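## Task

Using the lot numbers printed on the shelf edges under each spot (numbers may repeat), bring one cardboard box from lot 451 and one from lot 434 onto the desk so that no part of either overhangs the desk edge. Every other cardboard box must stay on the shelf it started on. If no box of a given lot exists, that lot is skipped. The robot must not topple or finish leaning.

## Robot and tools

Robot: a simulated Hello Robot Stretch 3 with a single arm. It has a two-wheeled base (0.33 m long, 0.34 m wide, round rear, pivoting about the point between the drive wheels, 0.05 m behind the front edge), a lift sliding on a mast, and a telescoping arm that reaches out to the robot's RIGHT. The gripper only moves forward or back when the base drives. With the arm in and wrist folded, turning sweeps a 0.28 m radius; an unfolded level wrist reaches beyond that.

Frames (metres): the base frame sits on the floor between the drive wheels, x forward, y left, z up. hand_pose is reported in it, located where closed fingertips meet; with all wrist joints at zero its x points up, y back toward the mast, z toward the rear. The odometry frame is the base frame at scene start; base_odometry counts wheel rotation only (slip looks like travel), heading in rad, positive left.

move: one action per call. Either "servos": "reboot" alone (re-enables any wrist or head servo that shut off; it then holds in place), or "base" and/or "joints", optionally with "speeds", "pace" or "contact_limits". Motions start together. "base" holds exactly one key, an offset from the base's last reported position: translate_m (metres, -3 to 3, positive forward) or rotate_rad (radians, -6.4 to 6.4, positive left). No sideways motion. "joints" is a single object of absolute targets by name: lift_m 0 to 1.1; arm_m 0 to 0.52 (extension); wrist_yaw_rad -1.345 to 4.42 (0 along the arm, positive toward the front); wrist_pitch_rad -1.57 to 0.451 (0 level, negative tips fingers down); wrist_roll_rad -2.911 to 2.918; gripper_m -0.089 to 0.179 (larger is wider; real fingertip gap is 0.007 m less nearly shut, 0.025 m less fully open); head_pan_rad -3.953 to 1.73 (0 forward, positive left, -1.57 faces the arm); head_tilt_rad -1.53 to 0.419 (negative looks down). "pace" is "default" or "max"; "speeds" gives per-motion top speeds up to the max rate. The base is slowed unless lift_m < 0.30, arm_m < 0.03 and wrist_yaw_rad > 2.54. "contact_limits" sits next to its own command: arm_m, translate_m, rotate_rad take an effort percent 1 to 100; lift_m takes {"down": n, "up": n} (about 12 or more, lower is gentler). A base limit stops each wheel separately, which may swing the robot. "cameras" lists head_camera, nav_camera, wrist_camera or all; "blocking" false returns quickly while motion continues, and a later move overrides only what it names. A move with no action just reports state and images, including the scene number. Unknown keys make a call invalid; out-of-range values get it refused, and after a refusal or an unplanned stop the remaining robot calls in that reply are skipped.

wait: seconds 0 to 10, plus optional cameras; ends early once running moves settle. stop: brakes all running motions (optional cameras). zoom_image: camera plus region [x0, y0, x1, y1] in pixels of its latest image, at most 504 by 504. finished_scene: scene = the current scene number; make no further call in that reply.

Results: "move" reads done or the worst status. Per-motion statuses: moving, done (for the base, wheels turned the full amount even if slipping), off_target (rested short, may still push), stopped, contact_stop (arm or lift went slack and may keep pressing), time_out, torque_fault (limp until reboot). on_its_own lists uncommanded behaviour; "held at" is a target, not a reading. motor_effort is percent of maximum, positive toward larger values, bracket = peak in last action; wheel effort positive pushes forward. lidar_m: 12 sectors of 30 degrees, first straight ahead, counter-clockwise, sees only a plane 0.17 m up (table legs, not tops); "-" means nothing or too close. wrist_depth_mm and head_depth_mm are 7x7 median depth grids. base_tilt gives forward/right lean in degrees (a few degrees of bias). turned_by_imu is more trustworthy than turned_by_wheels when they disagree by over 0.15 rad. "pictures" names the returned images in order.

Cameras: head_camera and nav_camera move with the head. head_camera images arrive rotated; turn them a quarter clockwise to view upright. nav_camera images need a quarter counterclockwise. wrist_camera rides on the gripper. Calibration values in the session use the base frame as "world".

Gripping: close to a value below the object's width to hold it; open to at least 0.05 above its width to let go. The reading does not confirm a grasp; resend to re-squeeze if it slips.

Cautions: before folding (wrist_yaw_rad 3.0) or unfolding the wrist, keep lift_m 0.32 to 0.95, pitch -0.4, roll near 0; folded, lift can drop to 0.25. With yaw below -0.4 keep pitch at -0.5 or lower. Wrist, head and base (without a limit) push without stopping, and wrist/head servos can overheat. Pushing on rigid objects with the gripper above about 0.45 m, or driving while snagged, can tip the robot; back off if a lean appears. Do not drop boxes, release moving ones, slam, or strike furniture hard, and do not disturb other boxes. Occasionally loose objects get nudged by outside forces.

Each tool is called as name(argument=value, ...) on one line, values as JSON.

## Session

move(joints={"head_pan_rad": -1.4, "head_tilt_rad": -0.25, "lift_m": 0.29}, pace="max", cameras=["head_camera", "nav_camera"])

move(joints={"head_pan_rad": 0.4, "head_tilt_rad": -0.25}, pace="max", cameras=["head_camera", "nav_camera"])

move(joints={"head_pan_rad": -3.1, "head_tilt_rad": -0.25}, pace="max", cameras=["head_camera", "nav_camera"])

Scene clock: 2.00 s.
move: done
base_odometry: x=+0.000 y=+0.000 heading=+0.000
turned_by_wheels: +0.000
turned_by_imu: +0.000
base_tilt: forward=-0.4 right=-1.3
lidar_m: 0.72 0.73 0.85 1.53 2.66 1.25 1.01 1.11 1.81 1.63 1.39 0.83
head_depth_mm: 1868 1959 2037 2077 2163 2079 1638 / 1864 1936 2013 2095 2144 2053 1644 / 1838 1895 1989 2034 2113 2036 1620 / 1708 1868 1878 1814 1771 1849 1612 / 1728 1879 1951 2002 2060 2011 1622 / 1741 1866 1941 1984 2062 2009 1608 / 1636 1830 1916 1964 2033 1995 1597
base_status: not commanded
joint_positions: lift_m=+0.290 arm_m=+0.001 wrist_yaw_rad=+3.009 wrist_pitch_rad=-0.463 wrist_roll_rad=+0.000 gripper_m=+0.037 head_pan_rad=-1.408 head_tilt_rad=-0.250
joint_status: all done
measured_speeds: translate_m=+0.000 rotate_rad=+0.000 lift_m=+0.000 arm_m=+0.000 wrist_yaw_rad=+0.000 wrist_pitch_rad=+0.000 wrist_roll_rad=+0.000 head_pan_rad=+0.024 head_tilt_rad=+0.000
motor_effort: left_wheel=+0.2(1.0) right_wheel=+0.4(1.2) lift_m=+30.9(31.1) arm_m=-5.9(6.5) wrist_yaw_rad=-0.4(2.1) wrist_pitch_rad=+2.1(2.3) wrist_roll_rad=-0.1(0.3) gripper_m=+0.2(0.8) head_pan_rad=+3.2(5.1) head_tilt_rad=-3.0(8.1)
hand_pose: x=+0.0076 y=+0.0711 z=+0.2927 quat_wxyz=(+0.208, +0.697, +0.117, +0.676) (m; base frame)
wrist_depth_mm: - 139 - - - 854 - / - 151 - - - 958 - / 867 167 762 833 833 804 - / 695 641 203 668 680 671 656 / 588 580 212 546 546 563 556 / 499 496 126 298 129 489 483 / 273 278 262 268 409 426 422
pictures: head_camera (sideways), nav_camera (sideways)
camera_calibration:
head_camera: T_world_to_cam=[[-0.0774407, 0.185921, -0.979508, 1.29089], [0.991383, 0.118471, -0.0558925, 0.0663054], [0.105652, -0.975396, -0.193494, 0.206746], [0, 0, 0, 1]] pos_world=[0.0123904, -0.0462, 1.30815]
nav_camera: T_world_to_cam=[[0.0527207, -0.215984, 0.974973, -1.22632], [-0.984378, -0.175481, 0.0143554, 0.0375281], [0.167988, -0.960499, -0.221861, 0.240904], [0, 0, 0, 1]] pos_world=[0.0611252, -0.0268919, 1.24854]

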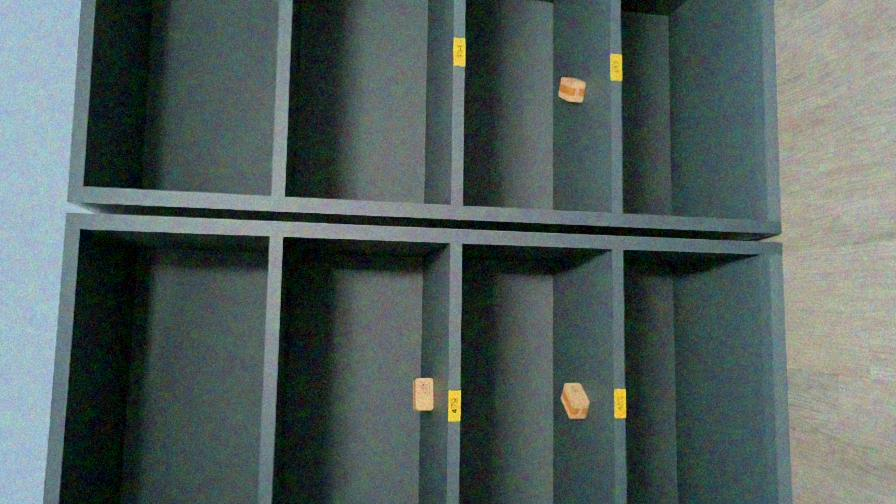

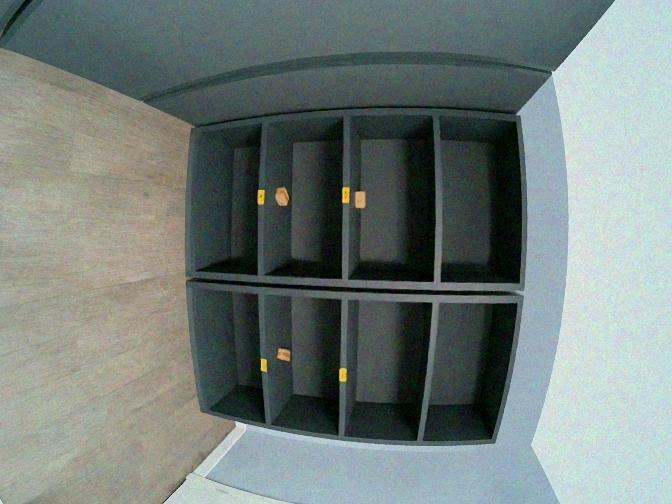

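Scene clock: 4.17 s.
move: done
base_odometry: x=+0.000 y=+0.000 heading=+0.000
turned_by_wheels: +0.000
turned_by_imu: +0.000
base_tilt: forward=-0.4 right=-1.2
lidar_m: 0.72 0.73 0.85 1.53 2.65 1.25 1.01 1.12 1.81 1.62 1.39 0.82
head_depth_mm: 593 614 636 660 687 715 746 / 602 624 646 672 701 728 760 / 613 633 656 685 711 744 779 / 623 645 669 697 723 756 792 / 632 656 681 711 741 772 812 / 644 668 694 724 754 788 826 / 656 679 708 739 768 807 846
base_status: not commanded
joint_positions: lift_m=+0.290 arm_m=+0.001 wrist_yaw_rad=+3.009 wrist_pitch_rad=-0.463 wrist_roll_rad=+0.000 gripper_m=+0.037 head_pan_rad=+0.408 head_tilt_rad=-0.250
joint_status: all done
measured_speeds: translate_m=+0.000 rotate_rad=+0.000 lift_m=+0.000 arm_m=+0.000 wrist_yaw_rad=+0.000 wrist_pitch_rad=+0.000 wrist_roll_rad=+0.000 head_pan_rad=-0.024 head_tilt_rad=+0.000
motor_effort: left_wheel=-0.1(0.8) right_wheel=-0.4(1.1) lift_m=+30.8(31.5) arm_m=-9.6(10.1) wrist_yaw_rad=-0.1(1.5) wrist_pitch_rad=+2.1(2.2) wrist_roll_rad=-0.1(0.3) gripper_m=+0.5(0.9) head_pan_rad=-3.2(4.6) head_tilt_rad=-2.8(6.0)
hand_pose: x=+0.0076 y=+0.0711 z=+0.2927 quat_wxyz=(+0.208, +0.697, +0.117, +0.676) (m; base frame)
wrist_depth_mm: - 138 - - - 863 - / - 151 - - - 960 - / 849 167 777 829 838 814 - / 696 647 202 672 671 664 656 / 581 573 211 551 551 561 556 / 503 495 126 296 129 484 482 / 273 278 262 267 408 425 422
pictures: head_camera (sideways), nav_camera (sideways)
camera_calibration:
head_camera: T_world_to_cam=[[-0.161818, -0.120392, -0.979449, 1.29133], [-0.355791, 0.932893, -0.0558883, 0.0745492], [0.92045, 0.339436, -0.193794, 0.202228], [0, 0, 0, 1]] pos_world=[0.0493441, 0.0172765, 1.30815]
nav_camera: T_world_to_cam=[[0.196976, 0.103732, 0.974905, -1.22712], [0.40931, -0.912282, 0.014369, 0.0289506], [0.890879, 0.396208, -0.222156, 0.236894], [0, 0, 0, 1]] pos_world=[0.0188187, 0.0598427, 1.24854]

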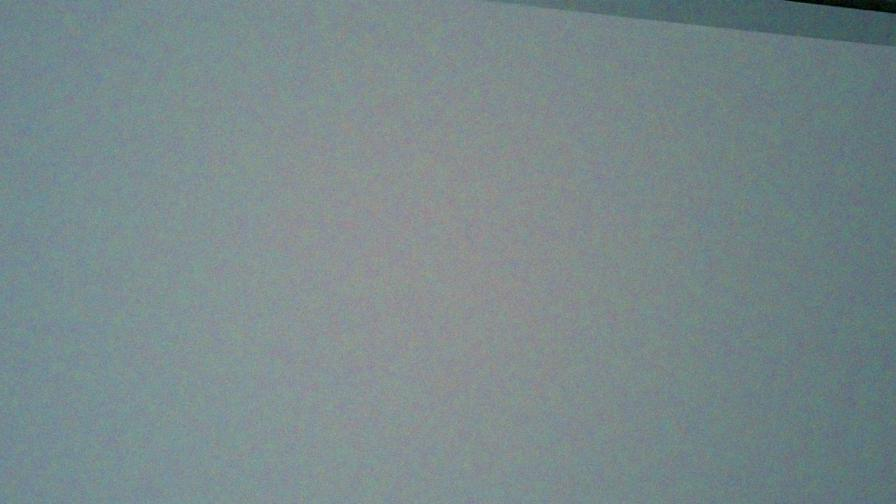

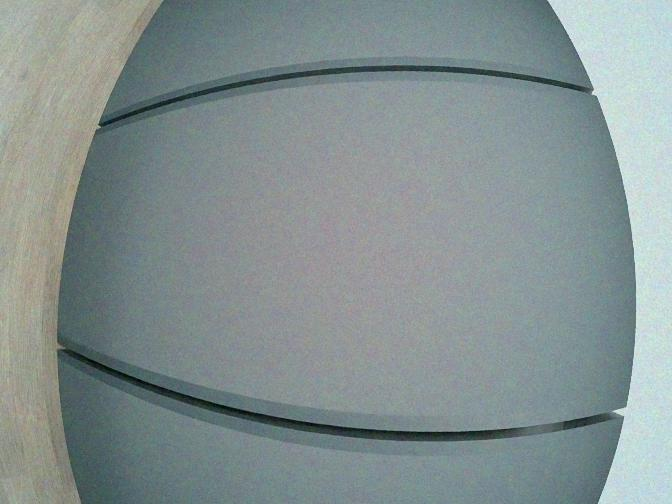

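Scene clock: 6.97 s.
move: done
base_odometry: x=+0.000 y=+0.000 heading=+0.000
turned_by_wheels: +0.000
turned_by_imu: +0.000
base_tilt: forward=-0.2 right=-1.3
lidar_m: 0.72 0.72 0.85 1.52 2.66 1.26 1.01 1.11 1.82 1.62 1.39 0.83
head_depth_mm: 1517 1582 1647 1713 1535 1052 1605 / 1481 1534 1602 1667 1509 1048 1581 / 1443 1495 1563 1626 1496 991 1575 / 1404 1463 1523 1577 1478 983 1562 / 1373 1427 1481 1544 1460 978 1553 / 1349 1395 1447 1509 1456 969 1457 / 1319 1360 1416 1474 1505 965 1499
base_status: not commanded
joint_positions: lift_m=+0.290 arm_m=+0.001 wrist_yaw_rad=+3.009 wrist_pitch_rad=-0.463 wrist_roll_rad=+0.000 gripper_m=+0.037 head_pan_rad=-3.108 head_tilt_rad=-0.250
joint_status: all done
measured_speeds: translate_m=+0.000 rotate_rad=+0.000 lift_m=+0.000 arm_m=+0.000 wrist_yaw_rad=+0.000 wrist_pitch_rad=+0.000 wrist_roll_rad=+0.000 head_pan_rad=+0.024 head_tilt_rad=+0.000
motor_effort: left_wheel=-0.2(0.8) right_wheel=+0.0(1.1) lift_m=+30.6(31.3) arm_m=-13.1(13.4) wrist_yaw_rad=-0.5(1.6) wrist_pitch_rad=+2.1(2.2) wrist_roll_rad=-0.2(0.3) gripper_m=+0.0(1.1) head_pan_rad=+3.3(4.8) head_tilt_rad=-2.1(5.3)
hand_pose: x=+0.0076 y=+0.0711 z=+0.2927 quat_wxyz=(+0.208, +0.697, +0.117, +0.676) (m; base frame)
wrist_depth_mm: - 138 - - - 861 - / - 150 - - - 975 - / 847 167 767 835 815 807 - / 693 633 204 678 672 665 657 / 578 578 212 548 547 557 558 / 500 494 126 295 129 487 480 / 272 278 263 268 409 427 424
pictures: head_camera (sideways), nav_camera (sideways)
camera_calibration:
head_camera: T_world_to_cam=[[0.19466, 0.052835, -0.979447, 1.28915], [-0.0102398, -0.998384, -0.0558917, 0.0724872], [-0.980817, 0.0209093, -0.193805, 0.213823], [0, 0, 0, 1]] pos_world=[-0.0404833, -0.000213232, 1.30815]
nav_camera: T_world_to_cam=[[-0.221266, -0.0244662, 0.974907, -1.22456], [-0.0471035, 0.998787, 0.0143749, 0.0317419], [-0.974075, -0.0427409, -0.22215, 0.248318], [0, 0, 0, 1]] pos_world=[-0.0275762, -0.0510504, 1.24854]

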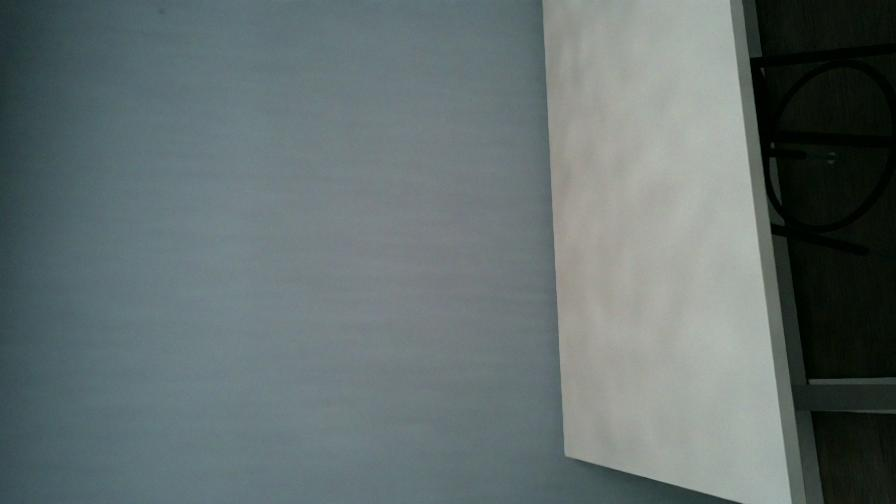

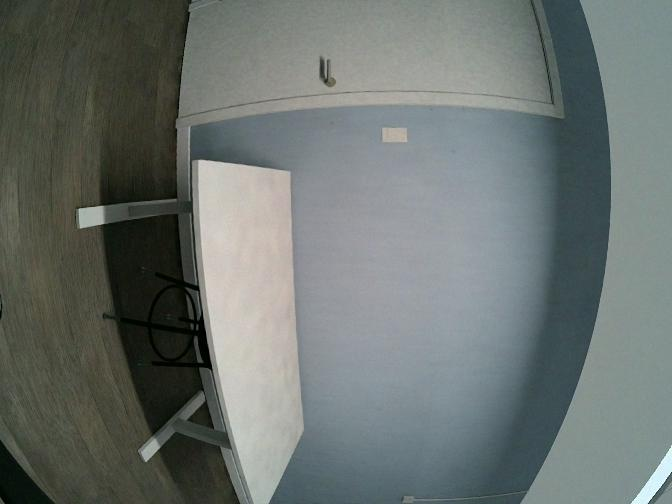

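move(joints={"head_pan_rad": -1.4, "head_tilt_rad": -0.25}, pace="max", cameras=["head_camera"])

zoom_image(camera="head_camera", region=[440, 385, 470, 425])

zoom_image(camera="head_camera", region=[605, 385, 635, 425])

zoom_image(camera="head_camera", region=[445, 32, 475, 72])

zoom_image(camera="head_camera", region=[601, 47, 631, 87])

Scene clock: 21.93 s.
move: done
base_odometry: x=+0.000 y=+0.000 heading=+0.000
turned_by_wheels: +0.000
turned_by_imu: +0.000
base_tilt: forward=-0.3 right=-1.1
lidar_m: 0.72 0.73 0.85 1.53 2.66 1.26 1.01 1.11 1.81 1.63 1.39 0.83
head_depth_mm: 1860 1947 2030 2079 2146 2089 1636 / 1858 1922 1993 2052 2129 2070 1644 / 1819 1509 1954 2047 1955 1964 1612 / 1703 1882 1937 1888 1836 1852 1623 / 1733 1873 1948 1992 2071 2038 1611 / 1757 1871 1946 1971 2033 1994 1615 / 1764 1844 1910 1986 2019 2009 1598
base_status: not commanded
joint_positions: lift_m=+0.290 arm_m=+0.001 wrist_yaw_rad=+3.009 wrist_pitch_rad=-0.463 wrist_roll_rad=+0.000 gripper_m=+0.037 head_pan_rad=-1.392 head_tilt_rad=-0.250
joint_status: all done
measured_speeds: translate_m=+0.000 rotate_rad=+0.000 lift_m=+0.000 arm_m=+0.000 wrist_yaw_rad=+0.000 wrist_pitch_rad=+0.000 wrist_roll_rad=+0.000 head_pan_rad=-0.024 head_tilt_rad=+0.000
motor_effort: left_wheel=-0.2(0.7) right_wheel=+0.6(1.4) lift_m=+30.8(31.0) arm_m=-12.3(13.3) wrist_yaw_rad=-0.5(1.6) wrist_pitch_rad=+2.1(2.2) wrist_roll_rad=+0.0(0.4) gripper_m=+0.4(1.0) head_pan_rad=-3.3(6.6) head_tilt_rad=-1.1(6.1)
hand_pose: x=+0.0076 y=+0.0711 z=+0.2927 quat_wxyz=(+0.208, +0.697, +0.117, +0.676) (m; base frame)
wrist_depth_mm: - 138 - - - 859 - / - 150 - - - 976 - / 866 167 772 828 824 814 - / 701 643 204 673 669 664 652 / 578 576 212 548 546 557 560 / 500 499 126 296 129 487 482 / 274 277 263 267 408 428 424
pictures: head_camera (sideways)
camera_calibration:
head_camera: T_world_to_cam=[[-0.0805102, 0.184921, -0.97945, 1.29084], [0.989304, 0.134737, -0.0558817, 0.0663267], [0.121635, -0.973473, -0.193791, 0.207048], [0, 0, 0, 1]] pos_world=[0.0131246, -0.0460857, 1.30815]

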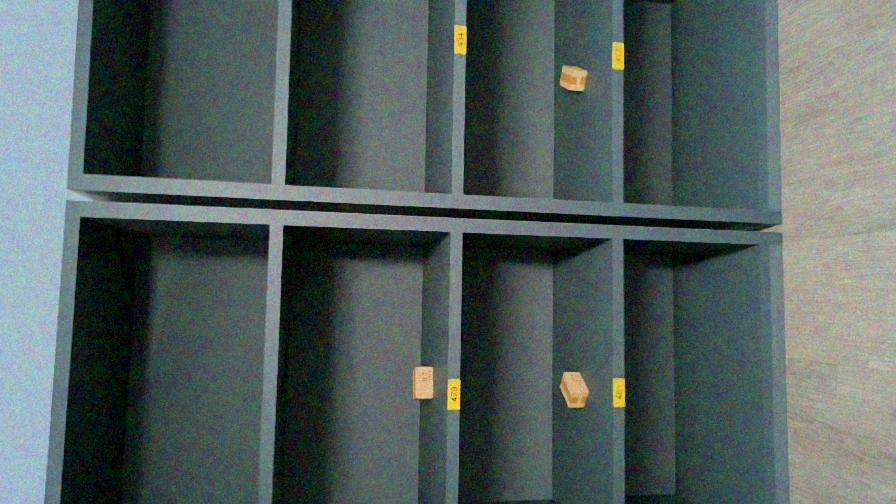

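Scaled by 12.600 from the camera's 896x504 image, which has a finer 1280x720 frame.

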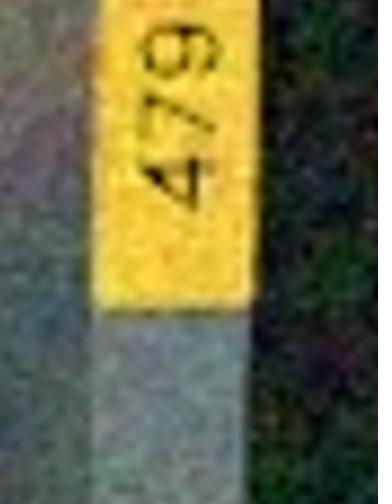

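Scaled by 12.600 from the camera's 896x504 image, which has a finer 1280x720 frame.

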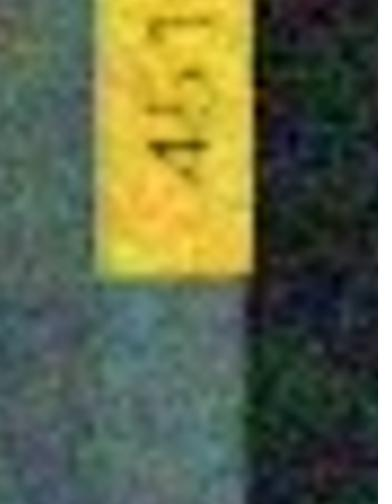

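Scaled by 12.600 from the camera's 896x504 image, which has a finer 1280x720 frame.

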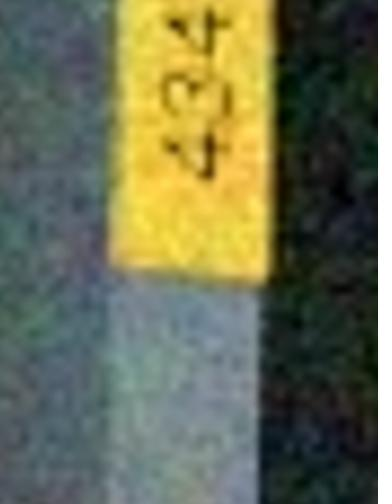

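Scaled by 12.600 from the camera's 896x504 image, which has a finer 1280x720 frame.

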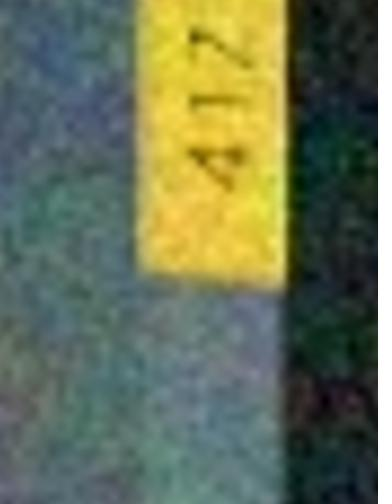

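zoom_image(camera="head_camera", region=[606, 374, 634, 410])

zoom_image(camera="head_camera", region=[446, 22, 474, 58])

Scaled by 14.000 from the camera's 896x504 image, which has a finer 1280x720 frame.

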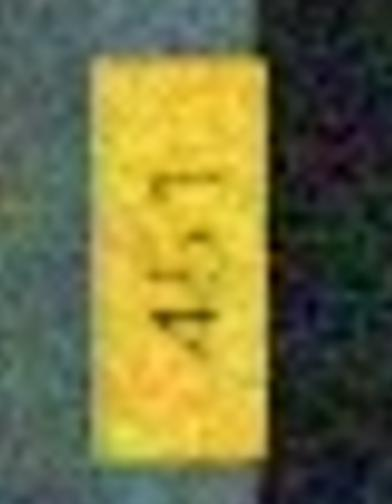

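Scaled by 14.000 from the camera's 896x504 image, which has a finer 1280x720 frame.

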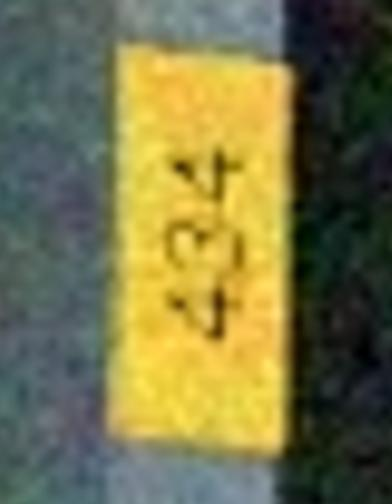

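move(base={"rotate_rad": -1.082}, pace="max")

move(base={"translate_m": 1.12}, joints={"head_pan_rad": -1.57, "head_tilt_rad": -0.7}, pace="max")

move(base={"rotate_rad": 1.3225}, joints={"lift_m": 0.6, "wrist_pitch_rad": -0.4}, pace="max", cameras=["head_camera"])

Scene clock: 125.77 s.
move: done
base_odometry: x=+0.000 y=+0.000 heading=-1.082
turned_by_wheels: -1.082
turned_by_imu: -1.060
base_tilt: forward=-0.2 right=-1.2
lidar_m: 1.43 0.84 0.72 0.73 0.85 1.47 2.65 1.26 1.01 1.11 1.79 1.63
head_depth_mm: 1330 1375 1398 1452 1471 999 1124 / 1388 1429 1480 1525 1584 1618 1532 / 1420 1470 1534 1584 1645 1710 1617 / 1490 1542 1608 1671 1724 1803 1622 / 1567 1632 1690 1754 1832 1893 1616 / 1652 1711 1791 1871 1941 1987 1608 / 1748 1826 1899 1991 2090 2079 1597
base_status: done
joint_positions: lift_m=+0.290 arm_m=+0.001 wrist_yaw_rad=+3.009 wrist_pitch_rad=-0.463 wrist_roll_rad=+0.000 gripper_m=+0.037 head_pan_rad=-1.400 head_tilt_rad=-0.250
joint_status: not commanded
measured_speeds: all 0
motor_effort: left_wheel=+6.2(14.5) right_wheel=-8.6(14.5) lift_m=+29.1(30.6) arm_m=-12.1(13.3) wrist_yaw_rad=-0.4(1.6) wrist_pitch_rad=+2.1(2.2) wrist_roll_rad=+0.1(0.3) gripper_m=+0.2(1.0) head_pan_rad=-2.4(3.5) head_tilt_rad=-0.2(1.5)
hand_pose: x=+0.0076 y=+0.0711 z=+0.2927 quat_wxyz=(+0.208, +0.697, +0.117, +0.676) (m; base frame)
wrist_depth_mm: - 138 - - - - - / - 151 161 - - - - / 854 167 210 798 785 773 733 / 697 637 204 679 674 666 661 / 589 577 212 551 544 559 560 / 500 494 126 295 128 484 484 / 274 278 262 268 411 427 423
pictures: none

Scene clock: 130.87 s.
move: done
base_odometry: x=+0.526 y=-0.989 heading=-1.082
turned_by_wheels: +0.000
turned_by_imu: +0.000
base_tilt: forward=-0.3 right=-1.3
lidar_m: 0.72 0.50 0.43 0.43 0.50 0.88 3.66 1.75 1.83 1.51 0.72 0.96
head_depth_mm: 1463 1618 1804 2001 1703 1397 1191 / 1501 1662 1849 2053 1684 1391 1185 / 1549 1709 1931 2058 1685 1385 1174 / 1590 1790 2009 2109 1664 1374 1174 / 1285 1455 1600 1857 1651 1361 1165 / 1268 1346 1568 1749 1549 1358 1161 / 1310 1037 1569 1219 1498 1274 1156
base_status: done
joint_positions: lift_m=+0.290 arm_m=+0.001 wrist_yaw_rad=+3.009 wrist_pitch_rad=-0.463 wrist_roll_rad=+0.000 gripper_m=+0.037 head_pan_rad=-1.570 head_tilt_rad=-0.700
joint_status: all done
measured_speeds: all 0
motor_effort: left_wheel=+4.0(16.0) right_wheel=-0.3(10.6) lift_m=+29.5(30.6) arm_m=-11.3(13.1) wrist_yaw_rad=-0.3(2.1) wrist_pitch_rad=+2.1(2.3) wrist_roll_rad=+0.1(0.3) gripper_m=+0.2(1.0) head_pan_rad=+2.7(4.5) head_tilt_rad=+2.8(6.3)
hand_pose: x=+0.0076 y=+0.0711 z=+0.2927 quat_wxyz=(+0.208, +0.697, +0.117, +0.676) (m; base frame)
wrist_depth_mm: - 138 - - - 412 395 / - 151 162 - - 447 426 / - 167 176 - - 480 457 / 665 197 196 - 573 - - / 578 574 211 546 546 545 537 / 501 497 126 296 129 480 483 / 272 277 262 269 410 426 424
pictures: none

Scene clock: 133.73 s.
move: done
base_odometry: x=+0.526 y=-0.989 heading=+0.241
turned_by_wheels: +1.322
turned_by_imu: +1.301
base_tilt: forward=-0.2 right=-1.2
lidar_m: 0.43 0.45 0.62 1.74 1.93 1.75 1.83 0.77 0.72 1.00 0.61 0.45
head_depth_mm: 813 907 710 1149 1005 1099 1148 / 813 897 701 1157 996 1250 1154 / 813 894 695 1161 986 1240 1149 / 813 892 685 1162 980 1231 1148 / 816 899 677 1148 978 1228 1144 / 815 897 667 1144 967 1222 1137 / 814 893 660 1080 961 1072 1129
base_status: done
joint_positions: lift_m=+0.600 arm_m=+0.001 wrist_yaw_rad=+3.009 wrist_pitch_rad=-0.419 wrist_roll_rad=+0.000 gripper_m=+0.037 head_pan_rad=-1.570 head_tilt_rad=-0.700
joint_status: all done
measured_speeds: all 0
motor_effort: left_wheel=-6.9(14.1) right_wheel=+8.1(13.4) lift_m=+28.1(33.9) arm_m=-12.5(13.6) wrist_yaw_rad=-0.4(1.7) wrist_pitch_rad=+3.1(6.0) wrist_roll_rad=+0.1(0.3) gripper_m=+0.6(1.0) head_pan_rad=+3.0(4.1) head_tilt_rad=+1.3(3.4)
hand_pose: x=+0.0084 y=+0.0768 z=+0.6125 quat_wxyz=(+0.193, +0.699, +0.101, +0.681) (m; base frame)
wrist_depth_mm: - 137 - - - - - / - 148 - - - - - / - 163 - - - - - / - 189 206 - - - - / - - 203 - - - - / 896 895 128 864 129 849 - / 786 781 266 777 755 756 -
pictures: head_camera (sideways)
camera_calibration:
head_camera: T_world_to_cam=[[-0.0468332, 0.602192, -0.796976, 1.05255], [0.997495, -0.0141507, -0.0693086, 0.0837242], [-0.0530149, -0.798226, -0.600021, 0.73678], [0, 0, 0, 1]] pos_world=[0.00484024, -0.044538, 1.28675]

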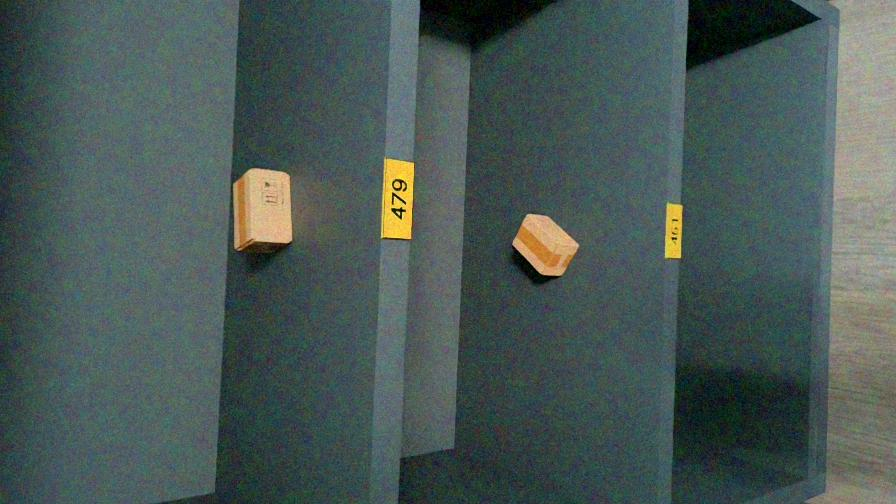

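zoom_image(camera="head_camera", region=[655, 205, 691, 257])

zoom_image(camera="head_camera", region=[500, 200, 590, 290])

Scaled by 9.692 from the camera's 896x504 image, which has a finer 1280x720 frame.

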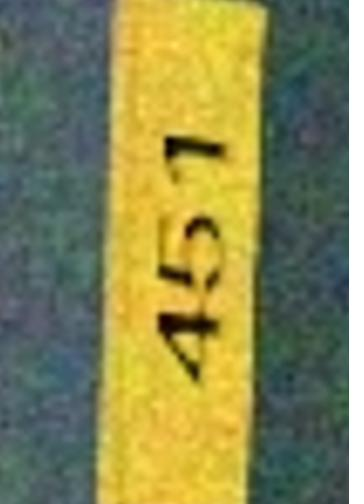

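Scaled by 5.600 from the camera's 896x504 image, which has a finer 1280x720 frame.

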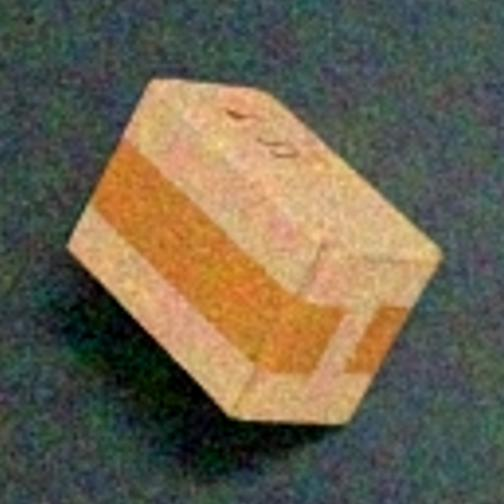

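move(joints={"wrist_yaw_rad": -0.588, "wrist_pitch_rad": -0.55, "gripper_m": 0.179, "lift_m": 0.63})

move(base={"translate_m": 0.1355}, joints={"arm_m": 0.15}, cameras=["head_camera", "wrist_camera"])

Scene clock: 195.17 s.
move: done
base_odometry: x=+0.526 y=-0.989 heading=+0.241
turned_by_wheels: +0.000
turned_by_imu: +0.000
base_tilt: forward=-0.3 right=-1.2
lidar_m: 0.43 0.45 0.62 1.73 1.93 1.75 1.84 0.77 0.72 1.00 0.61 0.45
head_depth_mm: 813 908 711 1149 1003 1096 1147 / 812 901 701 1165 996 1246 1161 / 811 892 692 1156 988 1245 1128 / 815 895 687 1158 975 1230 1128 / 816 899 675 1148 975 1223 1143 / 818 899 668 1139 967 1212 1134 / 817 888 660 1075 961 1075 1134
base_status: not commanded
joint_positions: lift_m=+0.630 arm_m=+0.001 wrist_yaw_rad=-0.585 wrist_pitch_rad=-0.560 wrist_roll_rad=+0.000 gripper_m=+0.179 head_pan_rad=-1.570 head_tilt_rad=-0.700
joint_status: all done
measured_speeds: all 0
motor_effort: left_wheel=-6.5(7.4) right_wheel=+6.8(8.4) lift_m=+30.6(34.7) arm_m=-7.6(10.5) wrist_yaw_rad=-3.2(6.7) wrist_pitch_rad=+1.4(3.8) wrist_roll_rad=+0.0(0.3) gripper_m=+0.7(85.4) head_pan_rad=+2.7(3.7) head_tilt_rad=-0.4(1.4)
hand_pose: x=-0.1343 y=-0.3158 z=+0.6121 quat_wxyz=(+0.594, -0.008, -0.707, -0.383) (m; base frame)
wrist_depth_mm: 444 - - - - 477 - / 408 429 - - 497 - - / - - - - - - - / 322 - - - 683 - - / 318 142 - - 815 917 907 / - 126 - 784 817 807 789 / - - 696 723 726 703 105
pictures: none

Scene clock: 197.63 s.
move: done
base_odometry: x=+0.658 y=-0.956 heading=+0.241
turned_by_wheels: +0.000
turned_by_imu: -0.001
base_tilt: forward=-0.4 right=-1.3
lidar_m: 0.30 0.31 0.42 1.19 2.02 1.86 1.97 0.82 0.87 0.87 0.42 0.31
head_depth_mm: 814 910 711 1158 1002 1229 1164 / 816 894 703 1164 1000 868 402 / 815 895 692 1158 979 476 468 / 816 896 686 1157 985 732 492 / 814 899 677 1148 976 1226 1142 / 805 884 669 1044 943 1034 1128 / 637 649 619 677 791 885 969
base_status: done
joint_positions: lift_m=+0.630 arm_m=+0.150 wrist_yaw_rad=-0.585 wrist_pitch_rad=-0.561 wrist_roll_rad=+0.000 gripper_m=+0.179 head_pan_rad=-1.570 head_tilt_rad=-0.700
joint_status: all done
measured_speeds: all 0
motor_effort: left_wheel=+5.6(10.3) right_wheel=+4.4(11.4) lift_m=+28.2(31.0) arm_m=+13.3(14.8) wrist_yaw_rad=-1.9(3.9) wrist_pitch_rad=+1.6(1.7) wrist_roll_rad=-0.1(0.3) gripper_m=+0.6(1.1) head_pan_rad=+3.2(3.4) head_tilt_rad=-1.4(2.0)
hand_pose: x=-0.1343 y=-0.4650 z=+0.6120 quat_wxyz=(+0.594, -0.008, -0.707, -0.384) (m; base frame)
wrist_depth_mm: - - - - - - - / - - 359 - - - 458 / - - - - - - - / 320 307 313 311 329 - 669 / 276 265 274 284 - 712 909 / - 235 264 - - 757 802 / 219 - - - 719 711 105
pictures: head_camera (sideways), wrist_camera
camera_calibration:
head_camera: T_world_to_cam=[[-0.0468332, 0.602192, -0.796976, 1.05255], [0.997495, -0.0141507, -0.0693086, 0.0837242], [-0.0530149, -0.798226, -0.600021, 0.73678], [0, 0, 0, 1]] pos_world=[0.00484024, -0.044538, 1.28675]
wrist_camera: T_world_to_cam=[[-0.850751, 0.524688, -0.0304065, 0.154996], [0.381263, 0.576306, -0.722848, 0.79413], [-0.361746, -0.626557, -0.690338, 0.248742], [0, 0, 0, 1]] pos_world=[-0.0809281, -0.383135, 0.750464]

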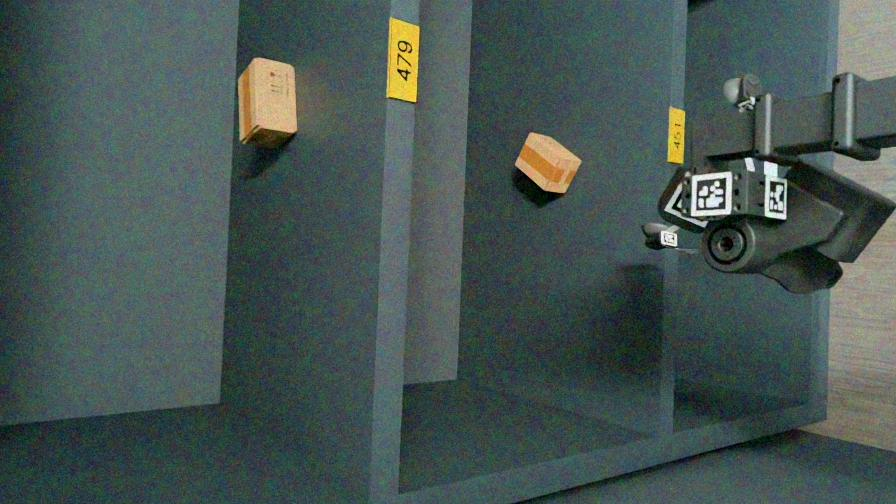

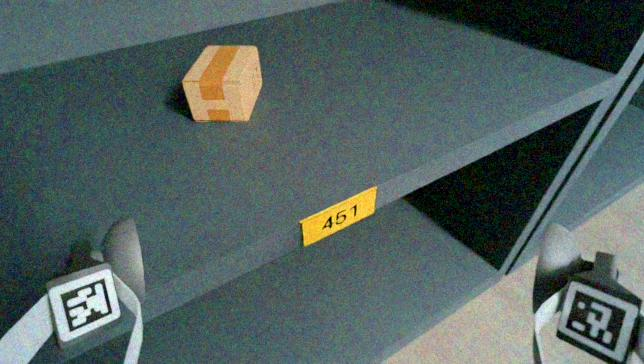

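move(joints={"arm_m": 0.41, "lift_m": 0.584}, contact_limits={"arm_m": 30}, cameras=["wrist_camera"])

Scene clock: 239.80 s.
move: done
base_odometry: x=+0.658 y=-0.956 heading=+0.241
turned_by_wheels: +0.000
turned_by_imu: +0.000
base_tilt: forward=-0.2 right=-1.2
lidar_m: 0.30 0.31 0.42 1.19 2.01 1.85 1.97 0.82 0.86 0.87 0.42 0.31
head_depth_mm: 815 911 712 1160 1003 1230 1164 / 813 896 702 1164 997 887 468 / 815 895 695 1159 693 859 1128 / 813 894 686 1156 711 1233 1147 / 816 896 676 1150 977 1224 1138 / 809 882 670 1037 943 1030 1134 / 636 651 619 679 792 885 968
base_status: not commanded
joint_positions: lift_m=+0.584 arm_m=+0.410 wrist_yaw_rad=-0.585 wrist_pitch_rad=-0.561 wrist_roll_rad=+0.000 gripper_m=+0.179 head_pan_rad=-1.570 head_tilt_rad=-0.700
joint_status: all done
measured_speeds: all 0
motor_effort: left_wheel=+5.8(6.0) right_wheel=+5.4(5.8) lift_m=+26.4(28.6) arm_m=+12.3(15.2) wrist_yaw_rad=-2.8(4.4) wrist_pitch_rad=+1.6(1.8) wrist_roll_rad=-0.3(0.3) gripper_m=+0.5(1.1) head_pan_rad=+2.7(3.1) head_tilt_rad=-4.1(4.1)
contact_limits: arm_m 30 (drawing in: default 31, maximum 55; extending or still: default 40, maximum 69)
hand_pose: x=-0.1343 y=-0.7250 z=+0.5659 quat_wxyz=(+0.594, -0.008, -0.707, -0.384) (m; base frame)
wrist_depth_mm: 282 312 - - - - - / 304 331 330 - - 319 315 / 299 294 292 211 274 283 280 / 250 248 245 171 182 240 238 / 215 209 212 166 166 213 207 / 123 179 187 181 181 183 182 / 161 164 167 166 165 164 105
pictures: wrist_camera
camera_calibration:
wrist_camera: T_world_to_cam=[[-0.850732, 0.524719, -0.0304028, 0.290032], [0.381417, 0.576527, -0.722592, 0.91062], [-0.36163, -0.626328, -0.690606, 0.0543587], [0, 0, 0, 1]] pos_world=[-0.0809284, -0.643135, 0.704364]

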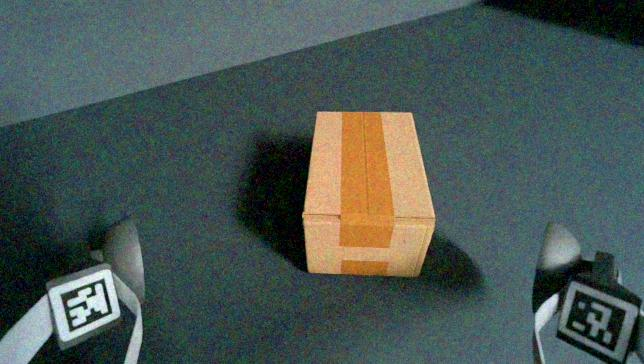

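move(base={"translate_m": -0.046}, joints={"arm_m": 0.457}, contact_limits={"arm_m": 30})

move(joints={"gripper_m": 0.03}, cameras=["wrist_camera"])

Scene clock: 263.73 s.
move: done
base_odometry: x=+0.613 y=-0.967 heading=+0.241
turned_by_wheels: +0.000
turned_by_imu: +0.000
base_tilt: forward=-0.2 right=-1.2
lidar_m: 0.34 0.35 0.49 1.37 1.99 1.83 1.92 0.79 0.80 1.00 0.48 0.35
head_depth_mm: 816 908 711 1157 1004 1229 1155 / 814 892 703 1162 996 892 469 / 814 903 693 1141 710 594 1132 / 815 896 686 1155 766 1231 1148 / 815 899 677 1146 974 1224 1141 / 820 896 668 1138 966 1192 1136 / 767 782 660 813 841 941 1088
base_status: done
joint_positions: lift_m=+0.584 arm_m=+0.457 wrist_yaw_rad=-0.585 wrist_pitch_rad=-0.561 wrist_roll_rad=+0.000 gripper_m=+0.179 head_pan_rad=-1.570 head_tilt_rad=-0.700
joint_status: all done
measured_speeds: all 0
motor_effort: left_wheel=-6.8(9.3) right_wheel=-4.9(12.5) lift_m=+30.7(31.5) arm_m=+12.5(15.7) wrist_yaw_rad=-2.2(4.0) wrist_pitch_rad=+1.7(1.8) wrist_roll_rad=-0.2(0.3) gripper_m=+0.6(1.1) head_pan_rad=+1.7(3.0) head_tilt_rad=-5.4(5.6)
contact_limits: arm_m 30 (drawing in: default 31, maximum 55; extending or still: default 40, maximum 69)
hand_pose: x=-0.1343 y=-0.7720 z=+0.5659 quat_wxyz=(+0.594, -0.008, -0.707, -0.384) (m; base frame)
wrist_depth_mm: 245 270 304 329 - - - / 262 292 327 325 - 318 314 / 280 295 290 288 284 282 280 / 249 247 245 242 240 240 236 / 215 207 212 151 203 207 206 / 123 178 186 130 133 183 181 / 161 164 163 116 121 164 105
pictures: none

Scene clock: 265.77 s.
move: done
base_odometry: x=+0.613 y=-0.967 heading=+0.241
turned_by_wheels: +0.000
turned_by_imu: +0.000
base_tilt: forward=-0.3 right=-1.2
lidar_m: 0.34 0.35 0.49 1.37 1.99 1.83 1.92 0.78 0.80 1.00 0.48 0.35
head_depth_mm: 814 905 712 1158 1001 1222 1163 / 813 895 699 1167 994 885 467 / 816 898 694 1141 710 593 1128 / 816 897 686 1155 768 1229 1143 / 815 895 676 1148 974 1229 1141 / 819 897 668 1139 965 1200 1133 / 765 782 660 814 845 943 1086
base_status: not commanded
joint_positions: lift_m=+0.584 arm_m=+0.457 wrist_yaw_rad=-0.589 wrist_pitch_rad=-0.542 wrist_roll_rad=+0.000 gripper_m=+0.031 head_pan_rad=-1.570 head_tilt_rad=-0.700
joint_status: all done
measured_speeds: all 0
motor_effort: left_wheel=-6.4(7.1) right_wheel=-5.5(6.1) lift_m=+18.4(31.4) arm_m=+9.1(12.9) wrist_yaw_rad=-0.4(4.0) wrist_pitch_rad=-1.9(2.1) wrist_roll_rad=+0.1(0.3) gripper_m=-12.7(84.4) head_pan_rad=+2.0(2.8) head_tilt_rad=-5.6(6.6)
contact_limits: arm_m 30 (drawing in: default 31, maximum 55; extending or still: default 40, maximum 69)
hand_pose: x=-0.1365 y=-0.7742 z=+0.5700 quat_wxyz=(+0.597, -0.016, -0.707, -0.379) (m; base frame)
wrist_depth_mm: 243 267 302 334 - 475 - / 261 288 327 - - - 330 / 281 296 305 302 300 297 293 / 259 259 254 254 251 249 247 / 222 221 163 154 158 215 213 / 195 193 129 138 129 189 187 / 173 100 164 120 126 164 167
pictures: wrist_camera
camera_calibration:
wrist_camera: T_world_to_cam=[[-0.849368, 0.52696, -0.0297805, 0.315605], [0.375337, 0.563383, -0.736017, 0.939374], [-0.371074, -0.636327, -0.676307, 0.008366], [0, 0, 0, 1]] pos_world=[-0.0814128, -0.690215, 0.706453]

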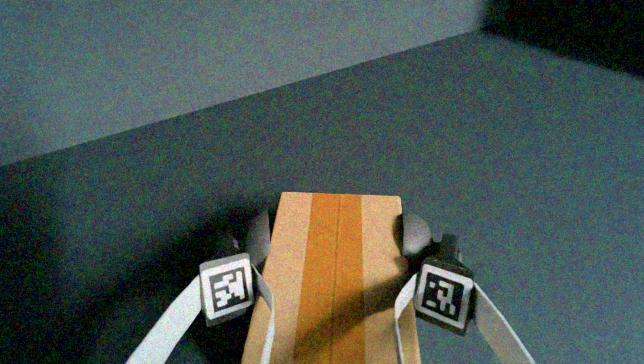

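move(joints={"gripper_m": 0.12, "lift_m": 0.59})

move(base={"translate_m": 0.012}, joints={"arm_m": 0.438})

move(joints={"gripper_m": 0.03}, cameras=["wrist_camera"])

Scene clock: 281.10 s.
move: done
base_odometry: x=+0.613 y=-0.967 heading=+0.241
turned_by_wheels: +0.000
turned_by_imu: +0.000
base_tilt: forward=-0.3 right=-1.1
lidar_m: 0.34 0.36 0.49 1.37 1.98 1.83 1.92 0.78 0.80 1.00 0.48 0.35
head_depth_mm: 812 908 708 1163 1000 1229 1165 / 814 893 700 1164 995 885 454 / 816 893 693 1143 701 858 1123 / 816 896 681 1158 787 1229 1152 / 816 898 677 1148 975 1220 1137 / 819 896 670 1135 969 1189 1139 / 765 783 659 814 844 945 1082
base_status: not commanded
joint_positions: lift_m=+0.590 arm_m=+0.457 wrist_yaw_rad=-0.589 wrist_pitch_rad=-0.566 wrist_roll_rad=+0.000 gripper_m=+0.120 head_pan_rad=-1.570 head_tilt_rad=-0.700
joint_status: all done
measured_speeds: all 0
motor_effort: left_wheel=-6.5(7.1) right_wheel=-5.5(5.9) lift_m=+27.8(31.6) arm_m=+0.8(3.8) wrist_yaw_rad=+1.1(1.7) wrist_pitch_rad=+2.4(2.8) wrist_roll_rad=-0.2(0.3) gripper_m=+0.9(80.2) head_pan_rad=+1.6(2.3) head_tilt_rad=-5.9(6.9)
contact_limits: arm_m 30 (drawing in: default 31, maximum 55; extending or still: default 40, maximum 69)
hand_pose: x=-0.1344 y=-0.7711 z=+0.5710 quat_wxyz=(+0.593, -0.008, -0.707, -0.386) (m; base frame)
wrist_depth_mm: 245 270 306 - - - - / 264 293 325 364 - - - / 283 301 300 294 290 288 288 / 256 254 252 251 247 245 245 / 221 225 212 155 204 212 212 / 194 125 183 139 181 125 188 / - 166 128 122 126 162 165
pictures: none

Scene clock: 282.13 s.
move: done
base_odometry: x=+0.625 y=-0.964 heading=+0.241
turned_by_wheels: +0.000
turned_by_imu: +0.000
base_tilt: forward=-0.4 right=-1.2
lidar_m: 0.33 0.34 0.47 1.33 2.75 1.83 1.93 0.79 0.82 0.99 0.46 0.34
head_depth_mm: 813 910 710 1168 1000 1227 1162 / 816 896 701 1166 994 885 454 / 815 897 692 1156 700 857 1132 / 815 896 683 1154 749 1236 1151 / 816 896 676 1152 971 1226 1142 / 817 897 668 1103 968 1184 1136 / 732 749 658 777 812 917 1079
base_status: done
joint_positions: lift_m=+0.590 arm_m=+0.438 wrist_yaw_rad=-0.589 wrist_pitch_rad=-0.566 wrist_roll_rad=+0.000 gripper_m=+0.120 head_pan_rad=-1.570 head_tilt_rad=-0.700
joint_status: all done
measured_speeds: all 0
motor_effort: left_wheel=+5.2(8.6) right_wheel=+6.3(10.2) lift_m=+23.5(27.7) arm_m=-12.7(14.1) wrist_yaw_rad=-0.2(1.3) wrist_pitch_rad=+2.5(2.6) wrist_roll_rad=+0.0(0.3) gripper_m=+0.7(1.1) head_pan_rad=+1.8(2.3) head_tilt_rad=-5.8(6.1)
hand_pose: x=-0.1344 y=-0.7520 z=+0.5710 quat_wxyz=(+0.593, -0.008, -0.707, -0.386) (m; base frame)
wrist_depth_mm: 260 285 319 - - - - / 279 312 340 333 - - - / 290 303 299 296 292 290 286 / 256 256 254 179 242 248 243 / 221 225 206 155 209 213 213 / 195 125 147 140 181 126 188 / - 166 165 137 163 162 164
pictures: none

Scene clock: 283.57 s.
move: done
base_odometry: x=+0.625 y=-0.964 heading=+0.241
turned_by_wheels: +0.000
turned_by_imu: +0.000
base_tilt: forward=-0.3 right=-1.1
lidar_m: 0.33 0.34 0.47 1.32 2.74 1.83 1.93 0.79 0.81 0.98 0.46 0.34
head_depth_mm: 813 907 711 1163 1005 1226 1170 / 812 893 700 1164 996 886 453 / 813 895 693 1169 701 854 1129 / 814 893 686 1157 747 1238 1144 / 817 895 674 1151 976 1226 1138 / 818 895 667 1101 968 1181 1135 / 731 747 661 779 812 918 1073
base_status: not commanded
joint_positions: lift_m=+0.590 arm_m=+0.438 wrist_yaw_rad=-0.589 wrist_pitch_rad=-0.565 wrist_roll_rad=+0.000 gripper_m=+0.031 head_pan_rad=-1.570 head_tilt_rad=-0.700
joint_status: all done
measured_speeds: all 0
motor_effort: left_wheel=+5.2(5.7) right_wheel=+5.9(6.4) lift_m=+23.2(24.4) arm_m=-11.8(13.0) wrist_yaw_rad=+2.0(2.0) wrist_pitch_rad=+2.2(2.6) wrist_roll_rad=+0.1(0.3) gripper_m=-11.9(82.7) head_pan_rad=+1.1(2.2) head_tilt_rad=-5.0(6.3)
hand_pose: x=-0.1345 y=-0.7522 z=+0.5713 quat_wxyz=(+0.593, -0.008, -0.707, -0.386) (m; base frame)
wrist_depth_mm: 260 287 323 - - - - / 280 309 341 - - - - / 294 302 299 296 296 292 289 / 257 256 253 179 241 248 245 / 222 221 208 155 154 215 212 / 195 195 130 140 126 188 188 / 175 100 169 136 148 166 169
pictures: wrist_camera
camera_calibration:
wrist_camera: T_world_to_cam=[[-0.848997, 0.527517, -0.0305013, 0.306627], [0.38453, 0.577218, -0.720386, 0.930036], [-0.36241, -0.623334, -0.692902, 0.0443476], [0, 0, 0, 1]] pos_world=[-0.0812299, -0.670941, 0.710066]

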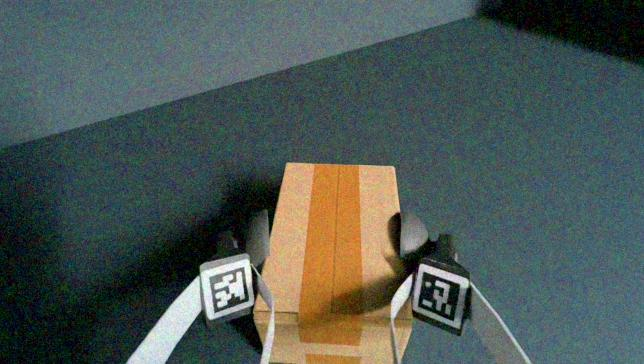

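move(joints={"gripper_m": 0.02})

move(joints={"lift_m": 0.66}, cameras=["wrist_camera"])

Scene clock: 292.80 s.
move: done
base_odometry: x=+0.625 y=-0.964 heading=+0.241
turned_by_wheels: +0.000
turned_by_imu: +0.000
base_tilt: forward=-0.3 right=-1.0
lidar_m: 0.33 0.34 0.47 1.32 2.75 1.83 1.94 0.79 0.82 0.99 0.46 0.34
head_depth_mm: 814 910 710 1161 1002 1226 1160 / 815 897 701 1168 997 889 454 / 816 894 693 1168 700 857 1129 / 814 894 682 1155 746 1237 1142 / 817 895 677 1150 977 1226 1140 / 816 901 669 1105 966 1185 1130 / 732 747 660 777 810 920 1073
base_status: not commanded
joint_positions: lift_m=+0.590 arm_m=+0.438 wrist_yaw_rad=-0.588 wrist_pitch_rad=-0.564 wrist_roll_rad=+0.000 gripper_m=+0.021 head_pan_rad=-1.570 head_tilt_rad=-0.700
joint_status: all done
measured_speeds: all 0
motor_effort: left_wheel=+5.0(5.8) right_wheel=+5.5(6.2) lift_m=+25.1(26.0) arm_m=-9.3(9.9) wrist_yaw_rad=+0.2(1.1) wrist_pitch_rad=+2.1(2.2) wrist_roll_rad=-0.1(0.3) gripper_m=-15.1(58.4) head_pan_rad=+1.4(1.8) head_tilt_rad=-4.7(5.8)
hand_pose: x=-0.1346 y=-0.7522 z=+0.5713 quat_wxyz=(+0.593, -0.008, -0.707, -0.386) (m; base frame)
wrist_depth_mm: 259 287 323 - - - - / 280 311 339 - - - - / 293 302 301 298 295 292 287 / 257 255 253 179 241 247 244 / 222 221 208 156 154 214 212 / 195 195 129 140 126 188 188 / 174 99 166 135 147 165 168
pictures: none

Scene clock: 294.27 s.
move: done
base_odometry: x=+0.625 y=-0.964 heading=+0.241
turned_by_wheels: +0.000
turned_by_imu: +0.000
base_tilt: forward=-0.3 right=-1.2
lidar_m: 0.33 0.34 0.47 1.32 2.75 1.83 1.93 0.79 0.82 0.99 0.46 0.34
head_depth_mm: 815 908 710 1161 999 1229 1167 / 812 894 701 1165 965 468 378 / 814 893 694 671 660 1210 1133 / 814 896 686 1137 924 1227 1143 / 815 896 677 1145 973 1231 1142 / 816 896 667 1099 969 1185 1138 / 731 747 660 776 810 921 1073
base_status: not commanded
joint_positions: lift_m=+0.660 arm_m=+0.438 wrist_yaw_rad=-0.588 wrist_pitch_rad=-0.569 wrist_roll_rad=+0.000 gripper_m=+0.021 head_pan_rad=-1.570 head_tilt_rad=-0.700
joint_status: all done
measured_speeds: all 0
motor_effort: left_wheel=+4.6(5.4) right_wheel=+5.8(6.1) lift_m=+31.4(33.6) arm_m=-8.2(9.4) wrist_yaw_rad=+0.6(1.9) wrist_pitch_rad=+2.9(3.2) wrist_roll_rad=-0.1(0.3) gripper_m=-14.6(15.6) head_pan_rad=+1.2(2.0) head_tilt_rad=-4.8(5.4)
hand_pose: x=-0.1341 y=-0.7516 z=+0.6403 quat_wxyz=(+0.592, -0.007, -0.707, -0.387) (m; base frame)
wrist_depth_mm: 260 286 321 - - 520 - / 281 311 338 - - - - / 302 327 - - - - - / 326 352 - 178 184 323 331 / 307 305 297 155 155 297 296 / 271 271 129 140 128 262 261 / 242 99 235 136 139 232 235
pictures: wrist_camera
camera_calibration:
wrist_camera: T_world_to_cam=[[-0.84894, 0.527598, -0.0306849, 0.30898], [0.386353, 0.579955, -0.717206, 0.979518], [-0.3606, -0.62072, -0.696186, 0.0970606], [0, 0, 0, 1]] pos_world=[-0.0811335, -0.670846, 0.779569]

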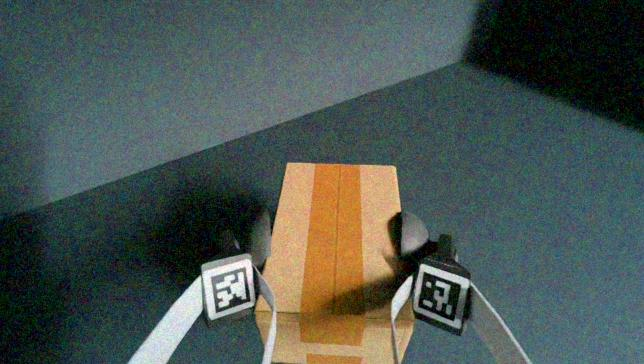

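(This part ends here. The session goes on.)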